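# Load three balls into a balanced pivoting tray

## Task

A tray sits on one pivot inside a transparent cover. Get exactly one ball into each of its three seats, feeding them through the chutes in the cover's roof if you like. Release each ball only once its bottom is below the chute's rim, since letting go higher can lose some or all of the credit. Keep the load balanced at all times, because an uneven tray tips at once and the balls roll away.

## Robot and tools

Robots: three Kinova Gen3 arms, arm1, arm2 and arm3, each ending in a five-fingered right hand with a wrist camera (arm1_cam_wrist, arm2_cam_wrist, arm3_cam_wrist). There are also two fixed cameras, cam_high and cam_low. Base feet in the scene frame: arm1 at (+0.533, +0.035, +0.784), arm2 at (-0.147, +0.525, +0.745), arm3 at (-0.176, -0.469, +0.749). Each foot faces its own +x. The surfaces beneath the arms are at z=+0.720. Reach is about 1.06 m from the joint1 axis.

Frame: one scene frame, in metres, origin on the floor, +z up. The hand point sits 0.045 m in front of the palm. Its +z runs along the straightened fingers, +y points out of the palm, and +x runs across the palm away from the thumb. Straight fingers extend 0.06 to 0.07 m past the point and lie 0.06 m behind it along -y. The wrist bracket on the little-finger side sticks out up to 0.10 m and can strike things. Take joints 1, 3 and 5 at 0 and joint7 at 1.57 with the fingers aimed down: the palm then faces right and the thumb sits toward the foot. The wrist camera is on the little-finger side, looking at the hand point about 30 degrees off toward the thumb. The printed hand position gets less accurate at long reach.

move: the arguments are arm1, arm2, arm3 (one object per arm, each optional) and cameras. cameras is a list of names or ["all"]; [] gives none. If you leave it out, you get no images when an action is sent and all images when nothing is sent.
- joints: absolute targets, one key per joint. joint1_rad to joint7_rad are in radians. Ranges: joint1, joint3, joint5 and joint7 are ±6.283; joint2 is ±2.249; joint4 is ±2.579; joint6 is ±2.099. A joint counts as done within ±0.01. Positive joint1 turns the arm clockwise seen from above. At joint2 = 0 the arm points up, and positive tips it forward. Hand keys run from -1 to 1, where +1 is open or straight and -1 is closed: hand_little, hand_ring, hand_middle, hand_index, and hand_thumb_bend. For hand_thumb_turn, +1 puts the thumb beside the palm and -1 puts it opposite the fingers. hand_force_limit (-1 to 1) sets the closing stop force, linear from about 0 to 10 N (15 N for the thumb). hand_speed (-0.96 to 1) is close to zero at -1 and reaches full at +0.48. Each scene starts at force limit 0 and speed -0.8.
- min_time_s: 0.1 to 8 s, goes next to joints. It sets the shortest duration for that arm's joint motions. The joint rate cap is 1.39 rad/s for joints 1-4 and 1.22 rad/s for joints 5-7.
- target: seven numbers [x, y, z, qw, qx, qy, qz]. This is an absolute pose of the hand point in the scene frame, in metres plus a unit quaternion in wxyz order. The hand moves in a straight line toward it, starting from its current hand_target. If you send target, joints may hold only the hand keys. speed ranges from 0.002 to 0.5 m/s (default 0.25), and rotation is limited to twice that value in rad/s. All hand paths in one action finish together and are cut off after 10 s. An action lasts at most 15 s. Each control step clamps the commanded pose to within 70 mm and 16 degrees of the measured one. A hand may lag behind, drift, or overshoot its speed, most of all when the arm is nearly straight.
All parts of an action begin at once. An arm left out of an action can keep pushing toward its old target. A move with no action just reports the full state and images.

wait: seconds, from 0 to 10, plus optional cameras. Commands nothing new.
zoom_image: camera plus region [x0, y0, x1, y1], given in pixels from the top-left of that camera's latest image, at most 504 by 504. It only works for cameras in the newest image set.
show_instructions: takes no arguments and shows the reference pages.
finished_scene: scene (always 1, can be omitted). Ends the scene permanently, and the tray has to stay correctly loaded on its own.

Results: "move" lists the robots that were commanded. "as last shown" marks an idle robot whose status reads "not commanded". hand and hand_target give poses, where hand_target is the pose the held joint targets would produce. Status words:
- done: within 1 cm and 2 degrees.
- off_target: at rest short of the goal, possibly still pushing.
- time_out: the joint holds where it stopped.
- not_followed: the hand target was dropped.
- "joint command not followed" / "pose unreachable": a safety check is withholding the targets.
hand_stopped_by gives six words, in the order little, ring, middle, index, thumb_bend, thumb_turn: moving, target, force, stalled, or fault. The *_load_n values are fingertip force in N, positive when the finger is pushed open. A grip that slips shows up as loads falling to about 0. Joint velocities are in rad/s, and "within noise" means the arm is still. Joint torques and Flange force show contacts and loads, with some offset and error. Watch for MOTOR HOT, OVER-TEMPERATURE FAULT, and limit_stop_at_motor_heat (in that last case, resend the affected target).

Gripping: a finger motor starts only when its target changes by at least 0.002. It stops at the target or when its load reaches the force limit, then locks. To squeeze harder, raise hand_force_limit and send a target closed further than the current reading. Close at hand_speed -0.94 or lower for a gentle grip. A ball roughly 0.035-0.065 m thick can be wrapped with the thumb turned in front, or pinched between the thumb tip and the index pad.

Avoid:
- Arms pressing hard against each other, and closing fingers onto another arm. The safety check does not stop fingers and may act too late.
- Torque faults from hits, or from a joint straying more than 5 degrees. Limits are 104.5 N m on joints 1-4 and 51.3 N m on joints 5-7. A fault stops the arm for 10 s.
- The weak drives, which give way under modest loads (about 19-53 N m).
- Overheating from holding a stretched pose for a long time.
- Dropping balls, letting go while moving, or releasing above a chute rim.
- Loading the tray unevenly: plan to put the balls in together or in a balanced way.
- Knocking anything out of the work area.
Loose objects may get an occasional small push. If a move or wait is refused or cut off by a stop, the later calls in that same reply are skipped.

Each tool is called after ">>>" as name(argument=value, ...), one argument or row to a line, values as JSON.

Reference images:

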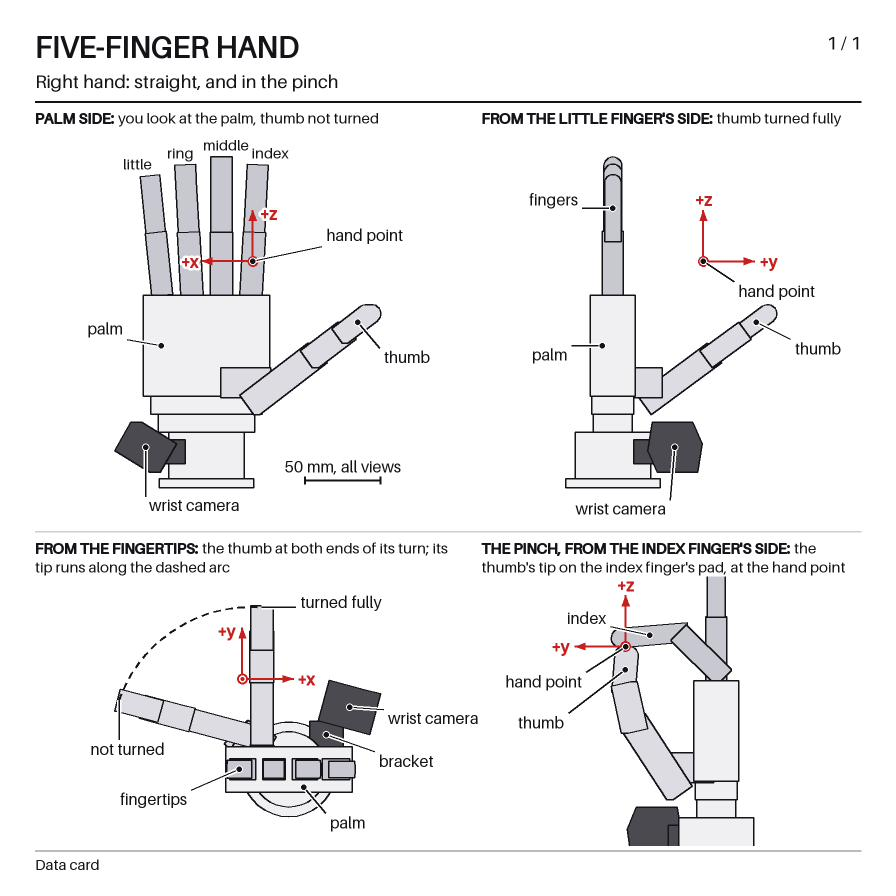

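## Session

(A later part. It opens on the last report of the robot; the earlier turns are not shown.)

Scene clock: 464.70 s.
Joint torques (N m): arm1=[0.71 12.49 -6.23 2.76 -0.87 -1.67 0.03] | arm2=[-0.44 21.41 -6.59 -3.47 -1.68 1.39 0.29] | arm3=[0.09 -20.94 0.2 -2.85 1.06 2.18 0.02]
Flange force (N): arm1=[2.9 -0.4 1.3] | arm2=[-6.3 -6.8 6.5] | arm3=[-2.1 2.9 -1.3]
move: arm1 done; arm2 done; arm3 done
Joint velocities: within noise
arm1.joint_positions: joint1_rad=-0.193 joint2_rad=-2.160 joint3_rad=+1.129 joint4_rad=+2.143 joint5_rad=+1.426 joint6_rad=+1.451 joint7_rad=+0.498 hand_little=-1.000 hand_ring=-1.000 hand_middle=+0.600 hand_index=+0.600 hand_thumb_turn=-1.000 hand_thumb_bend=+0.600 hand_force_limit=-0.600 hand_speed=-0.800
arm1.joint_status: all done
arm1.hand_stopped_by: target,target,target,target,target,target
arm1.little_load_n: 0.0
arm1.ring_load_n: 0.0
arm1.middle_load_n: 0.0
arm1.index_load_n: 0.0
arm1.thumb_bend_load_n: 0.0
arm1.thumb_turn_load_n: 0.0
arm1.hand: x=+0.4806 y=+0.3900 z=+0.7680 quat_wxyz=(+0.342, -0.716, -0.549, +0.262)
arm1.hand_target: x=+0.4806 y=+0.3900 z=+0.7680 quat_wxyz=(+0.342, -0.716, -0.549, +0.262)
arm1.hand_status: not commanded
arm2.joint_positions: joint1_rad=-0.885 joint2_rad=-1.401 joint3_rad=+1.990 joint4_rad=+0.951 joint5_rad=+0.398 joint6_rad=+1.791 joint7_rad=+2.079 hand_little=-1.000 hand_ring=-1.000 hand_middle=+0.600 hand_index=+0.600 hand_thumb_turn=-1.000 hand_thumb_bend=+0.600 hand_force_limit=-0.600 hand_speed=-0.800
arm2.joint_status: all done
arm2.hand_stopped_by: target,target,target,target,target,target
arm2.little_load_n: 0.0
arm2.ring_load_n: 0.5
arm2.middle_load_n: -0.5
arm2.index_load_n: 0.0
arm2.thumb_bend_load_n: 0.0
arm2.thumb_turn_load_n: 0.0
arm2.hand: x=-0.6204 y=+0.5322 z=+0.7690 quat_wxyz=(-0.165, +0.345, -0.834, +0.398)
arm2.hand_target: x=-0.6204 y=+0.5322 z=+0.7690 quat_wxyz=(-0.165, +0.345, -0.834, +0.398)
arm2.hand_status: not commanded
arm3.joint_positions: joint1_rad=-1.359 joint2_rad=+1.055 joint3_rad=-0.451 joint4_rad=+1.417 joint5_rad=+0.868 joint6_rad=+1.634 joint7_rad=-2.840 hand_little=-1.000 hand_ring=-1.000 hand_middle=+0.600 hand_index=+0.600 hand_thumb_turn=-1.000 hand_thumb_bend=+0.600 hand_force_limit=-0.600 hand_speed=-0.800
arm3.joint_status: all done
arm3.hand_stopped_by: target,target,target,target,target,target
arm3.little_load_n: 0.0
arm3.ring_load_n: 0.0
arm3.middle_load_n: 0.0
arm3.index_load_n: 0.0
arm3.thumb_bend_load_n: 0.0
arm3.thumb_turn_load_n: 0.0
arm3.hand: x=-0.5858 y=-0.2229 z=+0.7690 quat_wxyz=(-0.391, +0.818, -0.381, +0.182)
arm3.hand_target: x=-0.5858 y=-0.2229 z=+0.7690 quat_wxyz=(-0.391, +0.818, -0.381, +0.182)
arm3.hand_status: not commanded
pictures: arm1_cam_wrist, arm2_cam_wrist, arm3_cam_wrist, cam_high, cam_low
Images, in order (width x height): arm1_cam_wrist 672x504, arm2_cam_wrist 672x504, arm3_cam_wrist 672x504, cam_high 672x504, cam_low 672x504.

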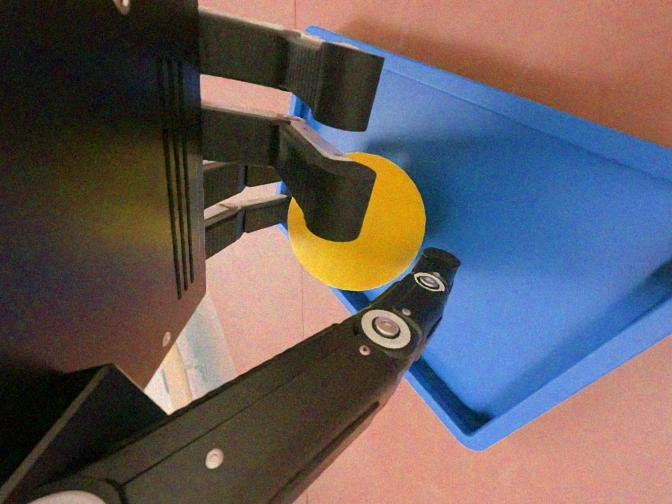

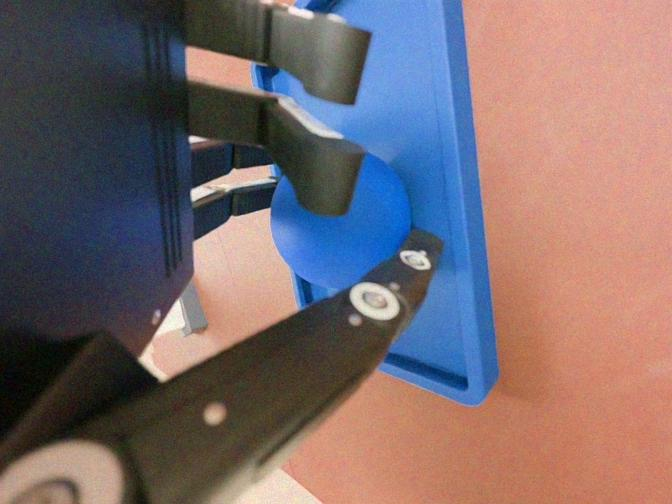

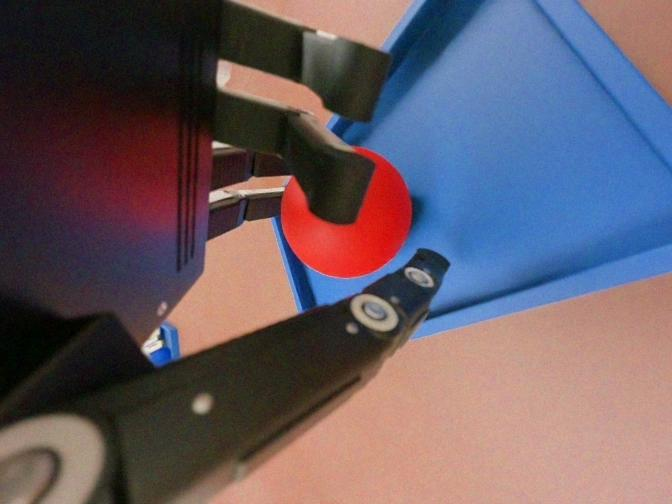

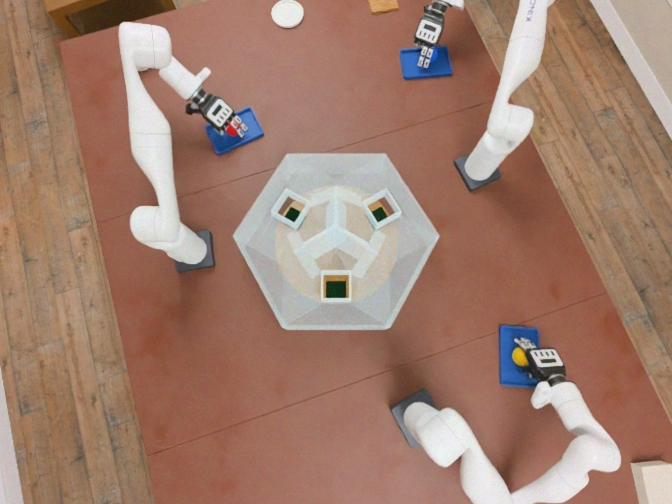

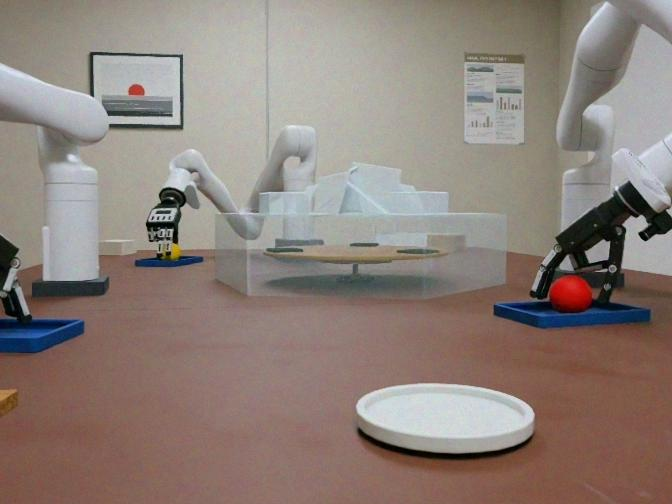

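>>> move(
  arm1={"target": [0.4806, 0.3900, 0.773, 0.3418, -0.7156, -0.5491, 0.2623], "speed": 0.03},
  arm2={"target": [-0.6154, 0.5372, 0.774, 0.1648, -0.3452, 0.8333, -0.398], "speed": 0.03},
  arm3={"target": [-0.5858, -0.2229, 0.773, 0.3904, -0.8175, 0.3812, -0.1821], "speed": 0.03},
)

>>> move(
  arm1={"joints": {"hand_speed": -0.92, "hand_force_limit": -0.5, "hand_thumb_bend": 0.5, "hand_index": 0.25, "hand_middle": 0.25}},
  arm2={"joints": {"hand_speed": -0.92, "hand_force_limit": -0.5, "hand_thumb_bend": 0.5, "hand_index": 0.25, "hand_middle": 0.25}},
  arm3={"joints": {"hand_speed": -0.92, "hand_force_limit": -0.5, "hand_thumb_bend": 0.5, "hand_index": 0.25, "hand_middle": 0.25}},
  cameras=["all"],
)

>>> zoom_image(
  camera="cam_low",
  region=[490, 170, 672, 340],
)

>>> zoom_image(
  camera="cam_high",
  region=[380, 0, 480, 100],
)

Scene clock: 493.43 s.
Joint torques (N m): arm1=[0.69 12.61 -6.23 2.66 -0.86 -1.69 0.02] | arm2=[-0.46 21.29 -6.7 -3.44 -1.69 1.37 0.28] | arm3=[0.1 -20.89 0.1 -2.86 1.03 2.17 0.04]
Flange force (N): arm1=[3.0 -0.3 1.2] | arm2=[-5.9 -6.3 6.2] | arm3=[-2.2 2.9 -1.4]
move: arm1 done; arm2 done; arm3 done
Joint velocities: within noise
arm1.joint_positions: joint1_rad=-0.198 joint2_rad=-2.149 joint3_rad=+1.120 joint4_rad=+2.145 joint5_rad=+1.417 joint6_rad=+1.451 joint7_rad=+0.488 hand_little=-1.000 hand_ring=-1.000 hand_middle=+0.600 hand_index=+0.600 hand_thumb_turn=-1.000 hand_thumb_bend=+0.600 hand_force_limit=-0.600 hand_speed=-0.800
arm1.joint_status: not commanded
arm1.hand_stopped_by: target,target,target,target,target,target
arm1.little_load_n: 0.0
arm1.ring_load_n: 0.0
arm1.middle_load_n: 0.0
arm1.index_load_n: 0.0
arm1.thumb_bend_load_n: 0.0
arm1.thumb_turn_load_n: 0.0
arm1.hand: x=+0.4806 y=+0.3900 z=+0.7730 quat_wxyz=(+0.342, -0.716, -0.549, +0.262)
arm1.hand_target: x=+0.4806 y=+0.3900 z=+0.7730 quat_wxyz=(+0.342, -0.716, -0.549, +0.262)
arm1.hand_status: done (0.000 m and 0.0 deg from the pose sent, 0.005 m and 0.0 deg at the start)
arm2.joint_positions: joint1_rad=-0.867 joint2_rad=-1.389 joint3_rad=+1.988 joint4_rad=+0.975 joint5_rad=+0.394 joint6_rad=+1.789 joint7_rad=+2.077 hand_little=-1.000 hand_ring=-1.000 hand_middle=+0.600 hand_index=+0.600 hand_thumb_turn=-1.000 hand_thumb_bend=+0.600 hand_force_limit=-0.600 hand_speed=-0.800
arm2.joint_status: not commanded
arm2.hand_stopped_by: target,target,target,target,target,target
arm2.little_load_n: 0.5
arm2.ring_load_n: 0.0
arm2.middle_load_n: 0.0
arm2.index_load_n: 0.0
arm2.thumb_bend_load_n: 0.0
arm2.thumb_turn_load_n: 0.0
arm2.hand: x=-0.6154 y=+0.5372 z=+0.7740 quat_wxyz=(-0.165, +0.345, -0.834, +0.398)
arm2.hand_target: x=-0.6154 y=+0.5372 z=+0.7740 quat_wxyz=(-0.165, +0.345, -0.834, +0.398)
arm2.hand_status: done (0.000 m and 0.0 deg from the pose sent, 0.009 m and 0.0 deg at the start)
arm3.joint_positions: joint1_rad=-1.358 joint2_rad=+1.048 joint3_rad=-0.453 joint4_rad=+1.418 joint5_rad=+0.866 joint6_rad=+1.639 joint7_rad=-2.836 hand_little=-1.000 hand_ring=-1.000 hand_middle=+0.600 hand_index=+0.600 hand_thumb_turn=-1.000 hand_thumb_bend=+0.600 hand_force_limit=-0.600 hand_speed=-0.800
arm3.joint_status: not commanded
arm3.hand_stopped_by: target,target,target,target,target,target
arm3.little_load_n: 0.0
arm3.ring_load_n: 0.0
arm3.middle_load_n: 0.0
arm3.index_load_n: 0.0
arm3.thumb_bend_load_n: 0.0
arm3.thumb_turn_load_n: 0.0
arm3.hand: x=-0.5858 y=-0.2229 z=+0.7730 quat_wxyz=(-0.391, +0.818, -0.381, +0.182)
arm3.hand_target: x=-0.5858 y=-0.2229 z=+0.7730 quat_wxyz=(-0.391, +0.818, -0.381, +0.182)
arm3.hand_status: done (0.000 m and 0.0 deg from the pose sent, 0.004 m and 0.0 deg at the start)
pictures: none

Scene clock: 495.13 s.
Joint torques (N m): arm1=[0.96 12.69 -5.54 2.47 -0.46 -1.01 0.1] | arm2=[-0.21 20.47 -5.87 -3.77 -0.98 0.89 0.37] | arm3=[0.01 -20.47 -0.03 -2.77 0.88 2.01 0.06]
Flange force (N): arm1=[2.9 -2.7 0.4] | arm2=[-6.3 -9.4 5.4] | arm3=[-2.4 2.2 -1.7]
move: arm1 off_target; arm2 off_target; arm3 off_target
Joint velocities: within noise
arm1.joint_positions: joint1_rad=-0.198 joint2_rad=-2.149 joint3_rad=+1.120 joint4_rad=+2.145 joint5_rad=+1.417 joint6_rad=+1.451 joint7_rad=+0.488 hand_little=-1.000 hand_ring=-1.000 hand_middle=+0.310 hand_index=+0.302 hand_thumb_turn=-1.000 hand_thumb_bend=+0.501 hand_force_limit=-0.500 hand_speed=-0.920
arm1.joint_status: hand_middle off_target (ended at +0.310, target +0.250); hand_index off_target (ended at +0.302, target +0.250); the others done
arm1.hand_stopped_by: target,target,force,force,target,target
arm1.little_load_n: 0.0
arm1.ring_load_n: 0.5
arm1.middle_load_n: 2.5
arm1.index_load_n: 3.0
arm1.thumb_bend_load_n: 3.5
arm1.thumb_turn_load_n: 0.0
arm1.hand: x=+0.4806 y=+0.3900 z=+0.7730 quat_wxyz=(+0.342, -0.716, -0.549, +0.262)
arm1.hand_target: x=+0.4806 y=+0.3900 z=+0.7730 quat_wxyz=(+0.342, -0.716, -0.549, +0.262)
arm1.hand_status: not commanded
arm2.joint_positions: joint1_rad=-0.867 joint2_rad=-1.389 joint3_rad=+1.987 joint4_rad=+0.975 joint5_rad=+0.394 joint6_rad=+1.789 joint7_rad=+2.077 hand_little=-1.000 hand_ring=-1.000 hand_middle=+0.325 hand_index=+0.318 hand_thumb_turn=-1.000 hand_thumb_bend=+0.501 hand_force_limit=-0.500 hand_speed=-0.920
arm2.joint_status: hand_middle off_target (ended at +0.325, target +0.250); hand_index off_target (ended at +0.318, target +0.250); the others done
arm2.hand_stopped_by: target,target,force,force,target,target
arm2.little_load_n: 0.0
arm2.ring_load_n: 0.0
arm2.middle_load_n: 2.5
arm2.index_load_n: 3.5
arm2.thumb_bend_load_n: 4.0
arm2.thumb_turn_load_n: 0.0
arm2.hand: x=-0.6154 y=+0.5372 z=+0.7740 quat_wxyz=(-0.165, +0.345, -0.834, +0.398)
arm2.hand_target: x=-0.6154 y=+0.5372 z=+0.7740 quat_wxyz=(-0.165, +0.345, -0.834, +0.398)
arm2.hand_status: not commanded
arm3.joint_positions: joint1_rad=-1.358 joint2_rad=+1.048 joint3_rad=-0.453 joint4_rad=+1.418 joint5_rad=+0.866 joint6_rad=+1.639 joint7_rad=-2.836 hand_little=-1.000 hand_ring=-1.000 hand_middle=+0.339 hand_index=+0.317 hand_thumb_turn=-1.000 hand_thumb_bend=+0.501 hand_force_limit=-0.500 hand_speed=-0.920
arm3.joint_status: hand_middle off_target (ended at +0.339, target +0.250); hand_index off_target (ended at +0.317, target +0.250); the others done
arm3.hand_stopped_by: target,target,force,force,target,target
arm3.little_load_n: 0.0
arm3.ring_load_n: 0.0
arm3.middle_load_n: 0.5
arm3.index_load_n: 3.5
arm3.thumb_bend_load_n: 3.5
arm3.thumb_turn_load_n: 0.0
arm3.hand: x=-0.5858 y=-0.2229 z=+0.7730 quat_wxyz=(-0.391, +0.818, -0.381, +0.182)
arm3.hand_target: x=-0.5858 y=-0.2229 z=+0.7730 quat_wxyz=(-0.391, +0.818, -0.381, +0.182)
arm3.hand_status: not commanded
pictures: arm1_cam_wrist, arm2_cam_wrist, arm3_cam_wrist, cam_high, cam_low
Images, in order (width x height): arm1_cam_wrist 672x504, arm2_cam_wrist 672x504, arm3_cam_wrist 672x504, cam_high 672x504, cam_low 672x504.

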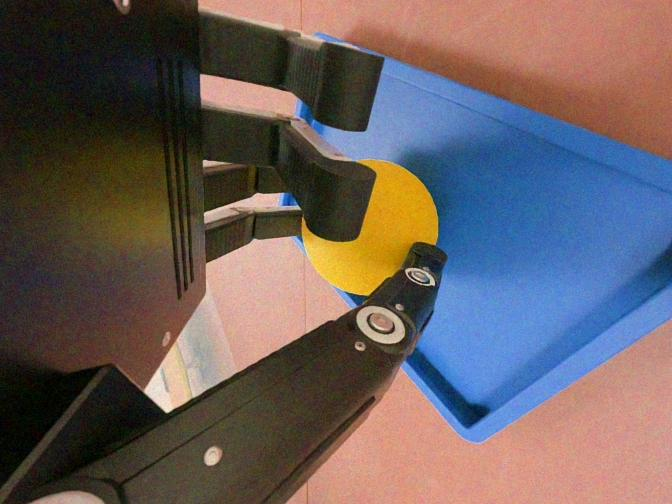

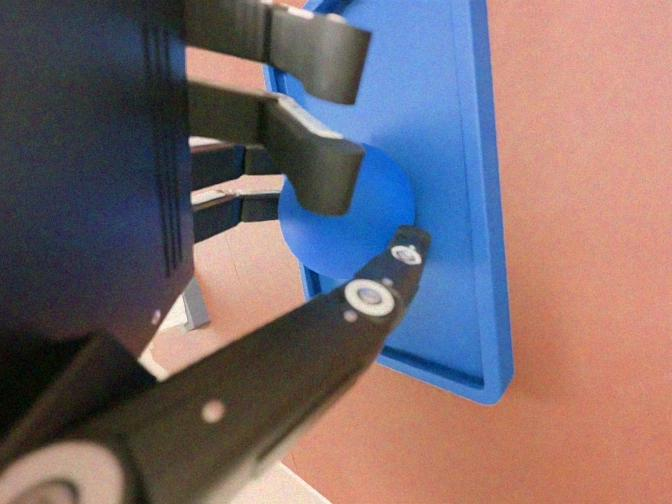

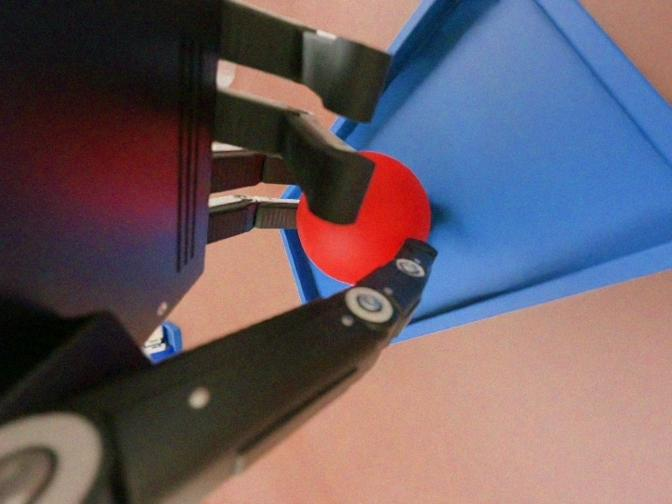

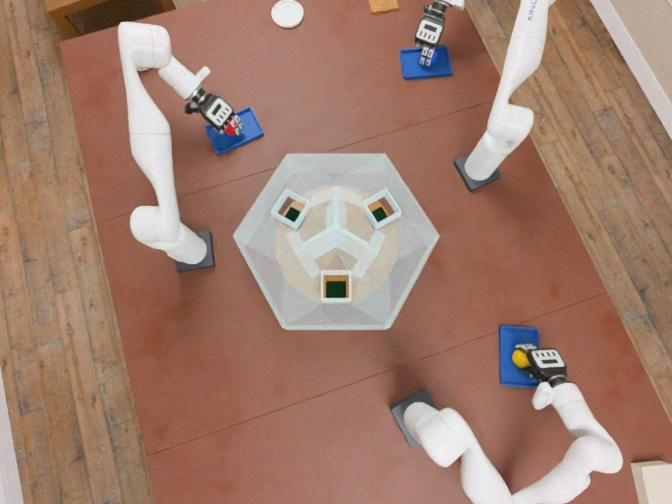

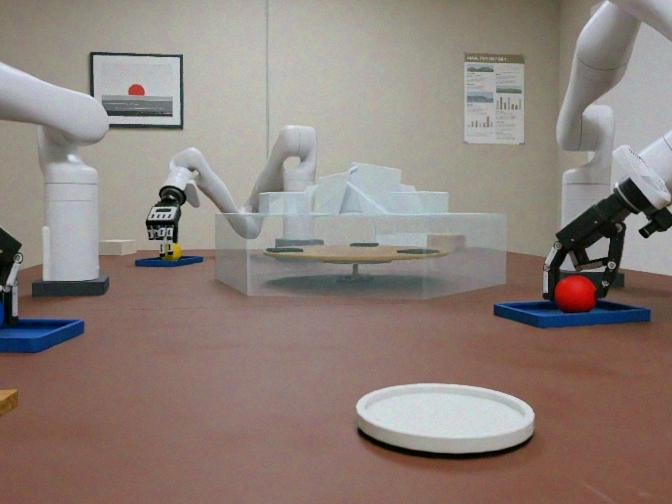

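Scaled by 2.769 from the camera's image (finer frame: 960x720).

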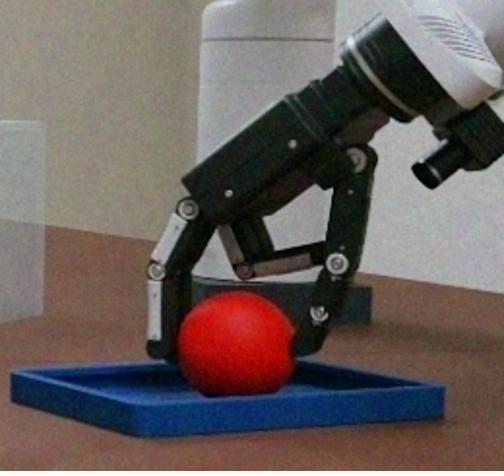

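Scaled by 5.040 from the camera's image (finer frame: 960x720).

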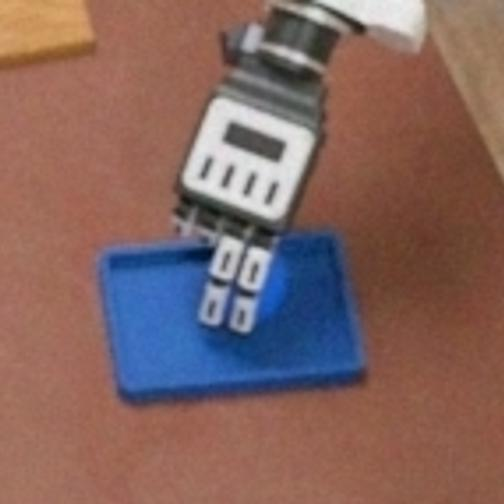

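>>> move(
  arm1={"joints": {"hand_speed": -0.94, "hand_force_limit": -0.2, "hand_index": 0.2, "hand_middle": 0.2}},
  arm2={"joints": {"hand_speed": -0.94, "hand_force_limit": -0.2, "hand_index": 0.2, "hand_middle": 0.2}},
  arm3={"joints": {"hand_speed": -0.94, "hand_force_limit": -0.2, "hand_index": 0.2, "hand_middle": 0.2}},
)

>>> move(
  arm1={"target": [0.4806, 0.3900, 0.823, 0.3418, -0.7156, -0.5491, 0.2623], "speed": 0.05},
  arm2={"target": [-0.6154, 0.5372, 0.824, 0.1648, -0.3452, 0.8333, -0.398], "speed": 0.05},
  arm3={"target": [-0.5858, -0.2229, 0.823, 0.3904, -0.8175, 0.3812, -0.1821], "speed": 0.05},
  cameras=["all"],
)

>>> zoom_image(
  camera="cam_low",
  region=[490, 170, 672, 340],
)

>>> zoom_image(
  camera="cam_low",
  region=[120, 180, 230, 280],
)

Scene clock: 502.80 s.
Joint torques (N m): arm1=[1 12.59 -5.13 2.38 -0.33 -0.72 0.11] | arm2=[-0.15 20.04 -5.62 -3.69 -0.75 0.83 0.32] | arm3=[-0.14 -20.25 -0.27 -3.06 0.95 1.53 0.03]
Flange force (N): arm1=[2.9 -3.8 -0.3] | arm2=[-6.1 -10.1 4.7] | arm3=[-1.9 1.1 -2.0]
move: arm1 off_target; arm2 off_target; arm3 off_target
Joint velocities: within noise
arm1.joint_positions: joint1_rad=-0.198 joint2_rad=-2.149 joint3_rad=+1.120 joint4_rad=+2.145 joint5_rad=+1.417 joint6_rad=+1.451 joint7_rad=+0.488 hand_little=-1.000 hand_ring=-1.000 hand_middle=+0.295 hand_index=+0.292 hand_thumb_turn=-1.000 hand_thumb_bend=+0.501 hand_force_limit=-0.200 hand_speed=-0.940
arm1.joint_status: hand_middle off_target (ended at +0.295, target +0.200); hand_index off_target (ended at +0.292, target +0.200); the others done
arm1.hand_stopped_by: target,target,force,force,target,target
arm1.little_load_n: 0.0
arm1.ring_load_n: 0.0
arm1.middle_load_n: 4.0
arm1.index_load_n: 3.5
arm1.thumb_bend_load_n: 5.0
arm1.thumb_turn_load_n: 0.5
arm1.hand: x=+0.4806 y=+0.3900 z=+0.7730 quat_wxyz=(+0.342, -0.716, -0.549, +0.262)
arm1.hand_target: x=+0.4806 y=+0.3900 z=+0.7730 quat_wxyz=(+0.342, -0.716, -0.549, +0.262)
arm1.hand_status: not commanded
arm2.joint_positions: joint1_rad=-0.867 joint2_rad=-1.389 joint3_rad=+1.988 joint4_rad=+0.975 joint5_rad=+0.394 joint6_rad=+1.789 joint7_rad=+2.077 hand_little=-1.000 hand_ring=-1.000 hand_middle=+0.310 hand_index=+0.313 hand_thumb_turn=-1.000 hand_thumb_bend=+0.502 hand_force_limit=-0.200 hand_speed=-0.940
arm2.joint_status: hand_middle off_target (ended at +0.310, target +0.200); hand_index off_target (ended at +0.313, target +0.200); the others done
arm2.hand_stopped_by: target,target,force,force,target,target
arm2.little_load_n: 0.0
arm2.ring_load_n: 0.0
arm2.middle_load_n: 4.5
arm2.index_load_n: 2.5
arm2.thumb_bend_load_n: 6.0
arm2.thumb_turn_load_n: 0.5
arm2.hand: x=-0.6154 y=+0.5372 z=+0.7740 quat_wxyz=(-0.165, +0.345, -0.834, +0.398)
arm2.hand_target: x=-0.6154 y=+0.5372 z=+0.7740 quat_wxyz=(-0.165, +0.345, -0.834, +0.398)
arm2.hand_status: not commanded
arm3.joint_positions: joint1_rad=-1.358 joint2_rad=+1.048 joint3_rad=-0.453 joint4_rad=+1.418 joint5_rad=+0.866 joint6_rad=+1.639 joint7_rad=-2.836 hand_little=-1.000 hand_ring=-1.000 hand_middle=+0.324 hand_index=+0.313 hand_thumb_turn=-1.000 hand_thumb_bend=+0.502 hand_force_limit=-0.200 hand_speed=-0.940
arm3.joint_status: hand_middle off_target (ended at +0.324, target +0.200); hand_index off_target (ended at +0.313, target +0.200); the others done
arm3.hand_stopped_by: target,target,force,force,target,target
arm3.little_load_n: 0.0
arm3.ring_load_n: 0.0
arm3.middle_load_n: 4.5
arm3.index_load_n: 2.5
arm3.thumb_bend_load_n: 6.5
arm3.thumb_turn_load_n: 0.0
arm3.hand: x=-0.5858 y=-0.2229 z=+0.7730 quat_wxyz=(-0.391, +0.818, -0.381, +0.182)
arm3.hand_target: x=-0.5858 y=-0.2229 z=+0.7730 quat_wxyz=(-0.391, +0.818, -0.381, +0.182)
arm3.hand_status: not commanded
pictures: none

Scene clock: 504.30 s.
Joint torques (N m): arm1=[0.7 13.67 -6.96 1.3 -0.85 -2.06 -0.01] | arm2=[-0.45 21.79 -7.01 -3.97 -2 1.5 0.24] | arm3=[0.19 -21.33 0.19 -3.47 1.23 2.47 0.02]
Flange force (N): arm1=[2.9 1.1 2.2] | arm2=[-6.1 -4.6 8.0] | arm3=[-2.4 4.2 -0.5]
move: arm1 done; arm2 done; arm3 done
Joint velocities: within noise
arm1.joint_positions: joint1_rad=-0.241 joint2_rad=-2.035 joint3_rad=+1.031 joint4_rad=+2.154 joint5_rad=+1.323 joint6_rad=+1.442 joint7_rad=+0.391 hand_little=-1.000 hand_ring=-1.000 hand_middle=+0.295 hand_index=+0.292 hand_thumb_turn=-1.000 hand_thumb_bend=+0.501 hand_force_limit=-0.200 hand_speed=-0.940
arm1.joint_status: not commanded
arm1.hand_stopped_by: target,target,force,force,target,target
arm1.little_load_n: 0.0
arm1.ring_load_n: 0.0
arm1.middle_load_n: 3.5
arm1.index_load_n: 3.0
arm1.thumb_bend_load_n: 5.5
arm1.thumb_turn_load_n: 0.5
arm1.hand: x=+0.4806 y=+0.3900 z=+0.8230 quat_wxyz=(+0.342, -0.716, -0.549, +0.262)
arm1.hand_target: x=+0.4806 y=+0.3900 z=+0.8230 quat_wxyz=(+0.342, -0.716, -0.549, +0.262)
arm1.hand_status: done (0.000 m and 0.0 deg from the pose sent, 0.050 m and 0.0 deg at the start)
arm2.joint_positions: joint1_rad=-0.863 joint2_rad=-1.319 joint3_rad=+1.960 joint4_rad=+0.967 joint5_rad=+0.347 joint6_rad=+1.847 joint7_rad=+2.036 hand_little=-1.000 hand_ring=-1.000 hand_middle=+0.310 hand_index=+0.313 hand_thumb_turn=-1.000 hand_thumb_bend=+0.502 hand_force_limit=-0.200 hand_speed=-0.940
arm2.joint_status: not commanded
arm2.hand_stopped_by: target,target,force,force,target,target
arm2.little_load_n: 0.0
arm2.ring_load_n: 0.0
arm2.middle_load_n: 4.0
arm2.index_load_n: 2.0
arm2.thumb_bend_load_n: 6.5
arm2.thumb_turn_load_n: 0.5
arm2.hand: x=-0.6154 y=+0.5372 z=+0.8240 quat_wxyz=(-0.165, +0.345, -0.834, +0.398)
arm2.hand_target: x=-0.6154 y=+0.5372 z=+0.8240 quat_wxyz=(-0.165, +0.345, -0.834, +0.398)
arm2.hand_status: done (0.000 m and 0.0 deg from the pose sent, 0.050 m and 0.0 deg at the start)
arm3.joint_positions: joint1_rad=-1.350 joint2_rad=+0.961 joint3_rad=-0.466 joint4_rad=+1.412 joint5_rad=+0.841 joint6_rad=+1.707 joint7_rad=-2.780 hand_little=-1.000 hand_ring=-1.000 hand_middle=+0.324 hand_index=+0.313 hand_thumb_turn=-1.000 hand_thumb_bend=+0.502 hand_force_limit=-0.200 hand_speed=-0.940
arm3.joint_status: not commanded
arm3.hand_stopped_by: target,target,force,force,target,target
arm3.little_load_n: 0.0
arm3.ring_load_n: 0.0
arm3.middle_load_n: 4.0
arm3.index_load_n: 2.5
arm3.thumb_bend_load_n: 7.0
arm3.thumb_turn_load_n: 0.0
arm3.hand: x=-0.5858 y=-0.2229 z=+0.8230 quat_wxyz=(-0.391, +0.818, -0.381, +0.182)
arm3.hand_target: x=-0.5858 y=-0.2229 z=+0.8230 quat_wxyz=(-0.391, +0.818, -0.381, +0.182)
arm3.hand_status: done (0.000 m and 0.0 deg from the pose sent, 0.050 m and 0.0 deg at the start)
pictures: arm1_cam_wrist, arm2_cam_wrist, arm3_cam_wrist, cam_high, cam_low
Images, in order (width x height): arm1_cam_wrist 672x504, arm2_cam_wrist 672x504, arm3_cam_wrist 672x504, cam_high 672x504, cam_low 672x504.

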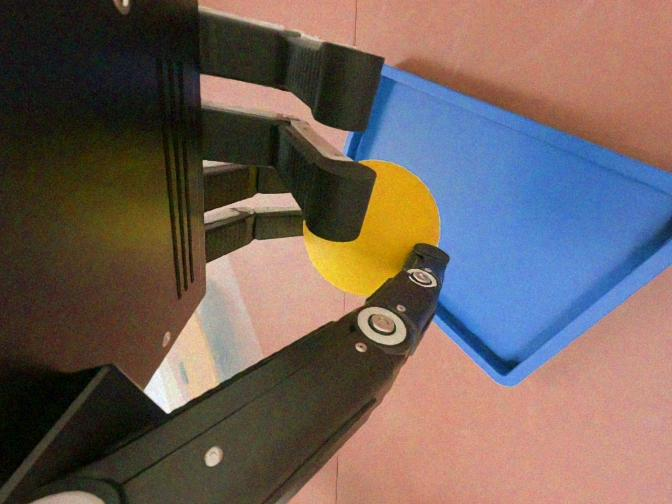

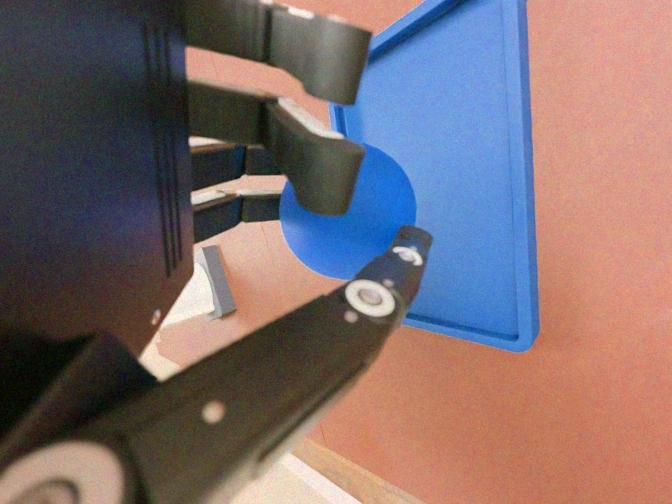

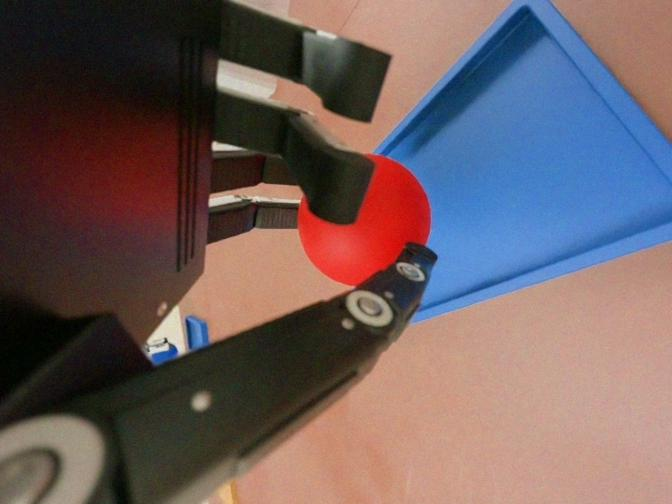

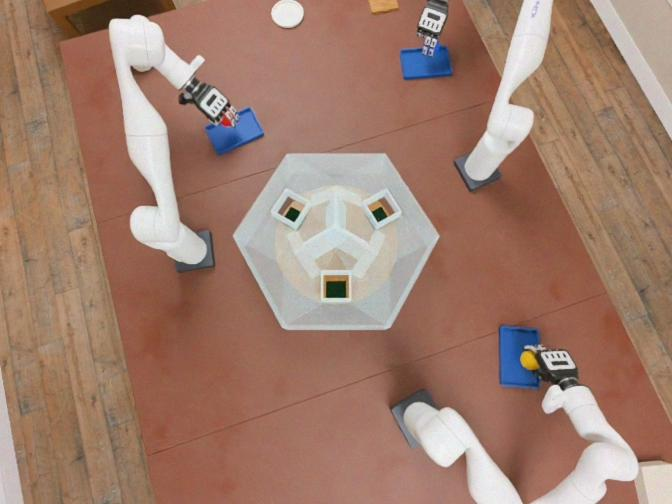

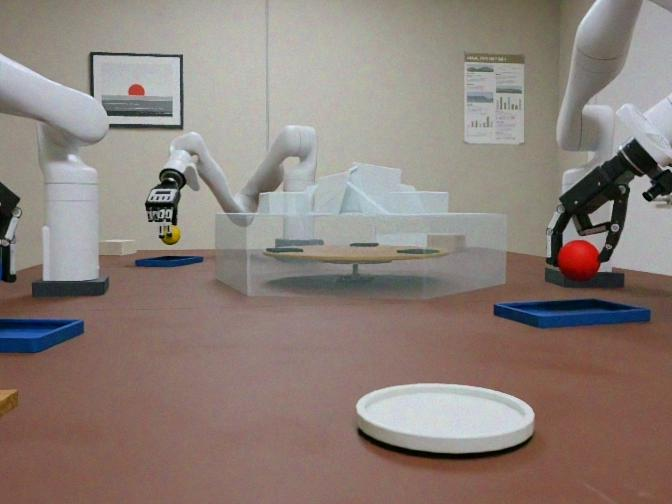

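Scaled by 2.769 from the camera's image (finer frame: 960x720).

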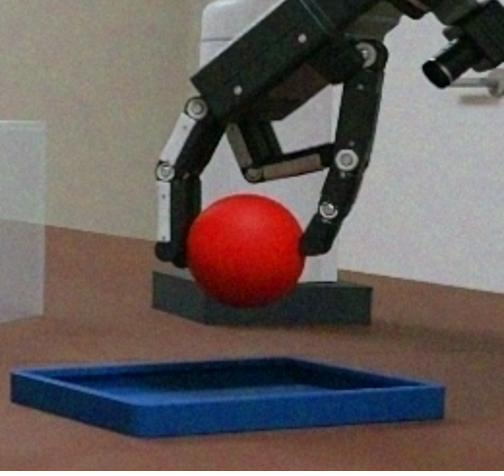

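Scaled by 4.582 from the camera's image (finer frame: 960x720).

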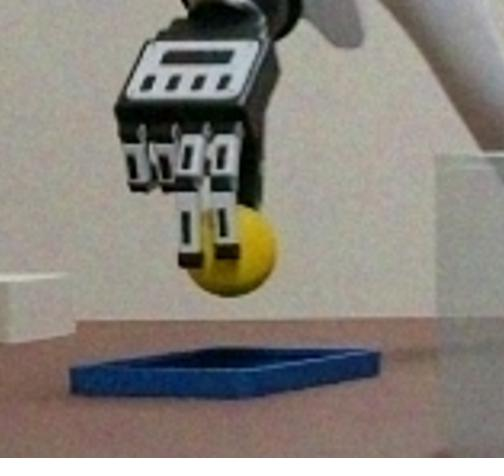

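>>> move(
  arm1={"target": [0.4555, -0.0647, 1.294, 0.034, -0.790, -0.607, 0.084], "speed": 0.2},
  arm2={"target": [-0.10, 0.19, 1.051, 0.1648, -0.3452, 0.8333, -0.398], "speed": 0.15},
  arm3={"target": [-0.208, -0.20, 1.051, 0.3904, -0.8175, 0.3812, -0.1821], "speed": 0.15},
  cameras=["all"],
)

>>> zoom_image(
  camera="cam_high",
  region=[220, 140, 450, 340],
)

Scene clock: 553.57 s.
Joint torques (N m): arm1=[0.7 1.37 0.23 -7.1 0 -0.52 0.08] | arm2=[-0.58 -0.02 -3.08 -9.95 -1.51 -0.15 0.25] | arm3=[-0.13 -4.4 1.23 -5.84 2.31 1.5 -0.03]
Flange force (N): arm1=[0.8 -0.1 -0.6] | arm2=[-2.0 3.5 2.1] | arm3=[-1.9 3.0 -2.3]
move: arm1 done; arm2 done; arm3 done
Joint velocities: within noise
arm1.joint_positions: joint1_rad=-0.056 joint2_rad=-0.463 joint3_rad=-0.136 joint4_rad=+1.451 joint5_rad=-0.059 joint6_rad=+1.962 joint7_rad=-0.626 hand_little=-1.000 hand_ring=-1.000 hand_middle=+0.295 hand_index=+0.292 hand_thumb_turn=-1.000 hand_thumb_bend=+0.501 hand_force_limit=-0.200 hand_speed=-0.940
arm1.joint_status: not commanded
arm1.hand_stopped_by: target,target,force,force,target,target
arm1.little_load_n: 0.0
arm1.ring_load_n: 0.0
arm1.middle_load_n: 4.0
arm1.index_load_n: 3.5
arm1.thumb_bend_load_n: 5.5
arm1.thumb_turn_load_n: 0.5
arm1.hand: x=+0.4555 y=-0.0647 z=+1.2940 quat_wxyz=(+0.034, -0.790, -0.607, +0.084)
arm1.hand_target: x=+0.4555 y=-0.0647 z=+1.2940 quat_wxyz=(+0.034, -0.790, -0.607, +0.084)
arm1.hand_status: done (0.000 m and 0.0 deg from the pose sent, 0.655 m and 42.4 deg at the start)
arm2.joint_positions: joint1_rad=-0.808 joint2_rad=-0.401 joint3_rad=+0.994 joint4_rad=+2.180 joint5_rad=-0.573 joint6_rad=+0.674 joint7_rad=+1.298 hand_little=-1.000 hand_ring=-1.000 hand_middle=+0.310 hand_index=+0.313 hand_thumb_turn=-1.000 hand_thumb_bend=+0.502 hand_force_limit=-0.200 hand_speed=-0.940
arm2.joint_status: not commanded
arm2.hand_stopped_by: target,target,force,force,target,target
arm2.little_load_n: 0.0
arm2.ring_load_n: 0.0
arm2.middle_load_n: 4.0
arm2.index_load_n: 2.0
arm2.thumb_bend_load_n: 6.5
arm2.thumb_turn_load_n: 0.5
arm2.hand: x=-0.1000 y=+0.1900 z=+1.0510 quat_wxyz=(-0.165, +0.345, -0.834, +0.398)
arm2.hand_target: x=-0.1000 y=+0.1900 z=+1.0510 quat_wxyz=(-0.165, +0.345, -0.834, +0.398)
arm2.hand_status: done (0.000 m and 0.0 deg from the pose sent, 0.662 m and 0.0 deg at the start)
arm3.joint_positions: joint1_rad=-0.793 joint2_rad=-0.156 joint3_rad=-0.384 joint4_rad=+2.220 joint5_rad=+0.768 joint6_rad=+1.464 joint7_rad=-2.127 hand_little=-1.000 hand_ring=-1.000 hand_middle=+0.324 hand_index=+0.313 hand_thumb_turn=-1.000 hand_thumb_bend=+0.502 hand_force_limit=-0.200 hand_speed=-0.940
arm3.joint_status: not commanded
arm3.hand_stopped_by: target,target,force,force,target,target
arm3.little_load_n: 0.0
arm3.ring_load_n: 0.0
arm3.middle_load_n: 4.0
arm3.index_load_n: 2.5
arm3.thumb_bend_load_n: 7.0
arm3.thumb_turn_load_n: 0.5
arm3.hand: x=-0.2080 y=-0.2000 z=+1.0510 quat_wxyz=(-0.391, +0.818, -0.381, +0.182)
arm3.hand_target: x=-0.2080 y=-0.2000 z=+1.0510 quat_wxyz=(-0.391, +0.818, -0.381, +0.182)
arm3.hand_status: done (0.000 m and 0.0 deg from the pose sent, 0.442 m and 0.0 deg at the start)
pictures: arm1_cam_wrist, arm2_cam_wrist, arm3_cam_wrist, cam_high, cam_low
Images, in order (width x height): arm1_cam_wrist 672x504, arm2_cam_wrist 672x504, arm3_cam_wrist 672x504, cam_high 672x504, cam_low 672x504.

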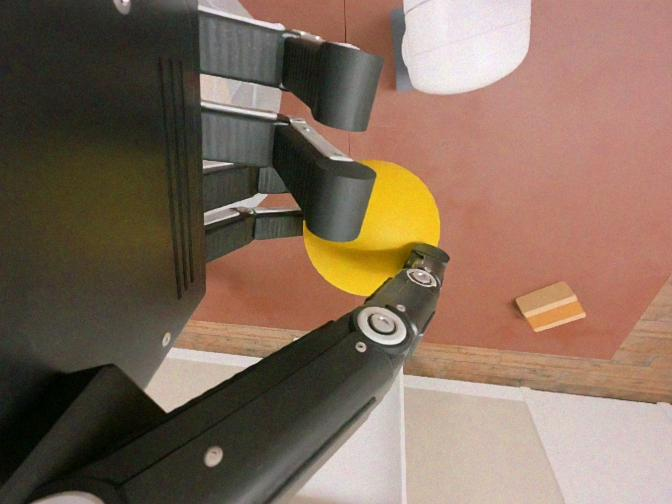

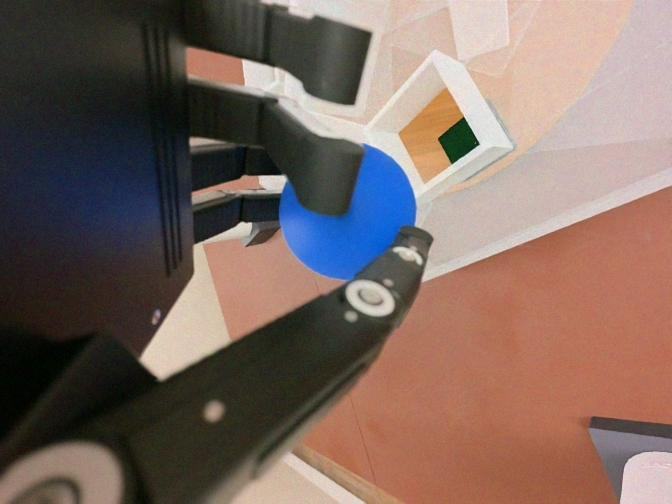

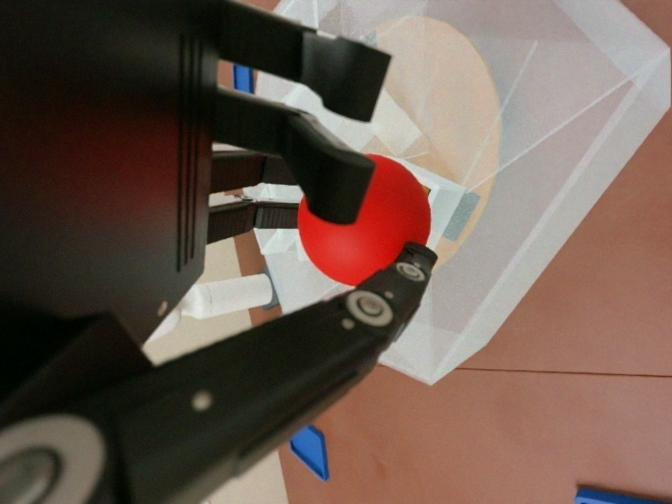

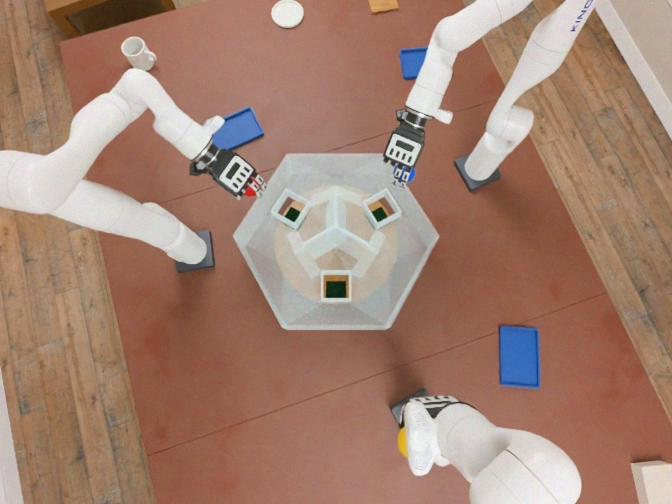

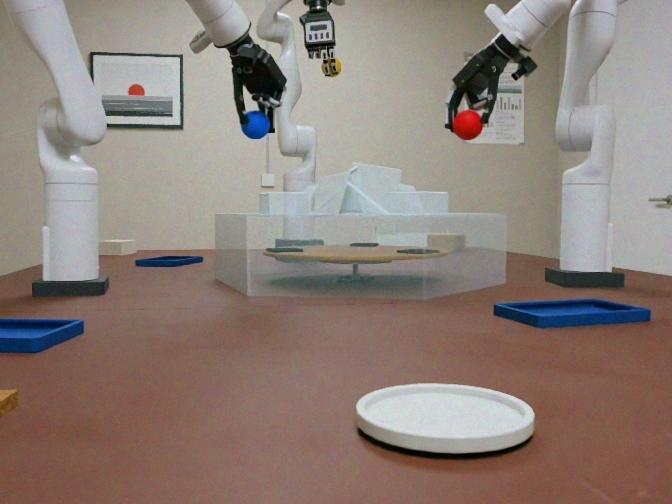

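Scaled by 2.191 from the camera's image (finer frame: 960x720).

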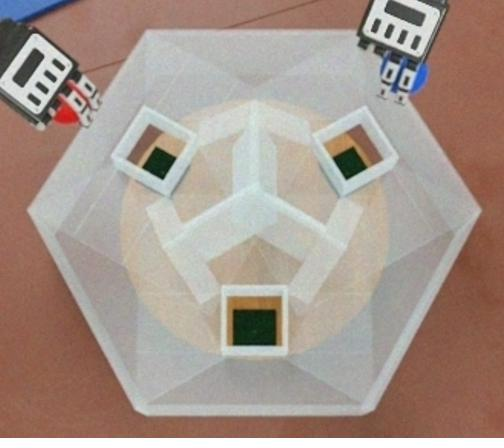

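>>> zoom_image(
  camera="cam_high",
  region=[190, 120, 310, 240],
)

>>> zoom_image(
  camera="cam_high",
  region=[350, 110, 470, 230],
)

>>> zoom_image(
  camera="cam_low",
  region=[190, 20, 530, 270],
)

Scaled by 4.200 from the camera's image (finer frame: 960x720).

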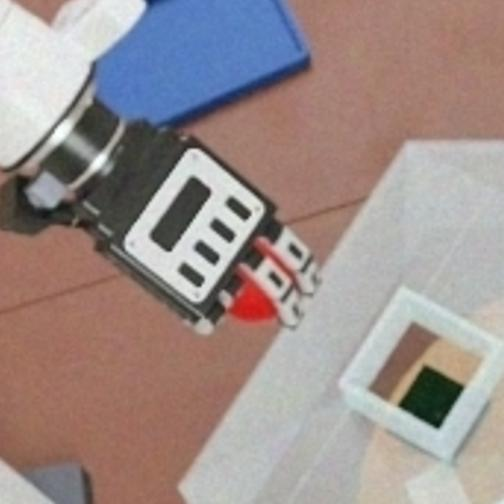

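Scaled by 4.200 from the camera's image (finer frame: 960x720).

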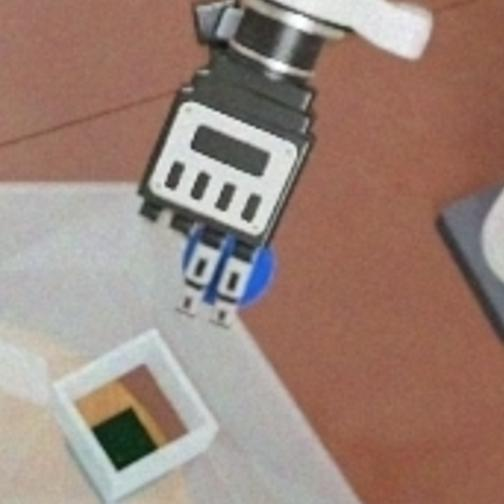

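Scaled by 1.482 from the camera's image (finer frame: 960x720).

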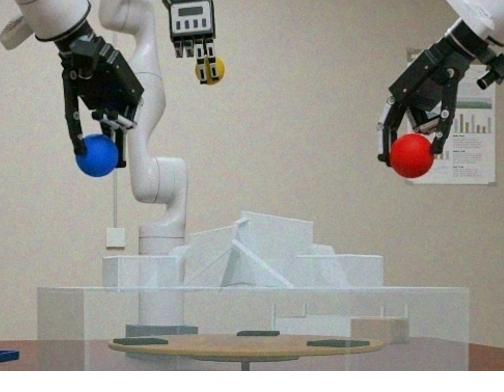

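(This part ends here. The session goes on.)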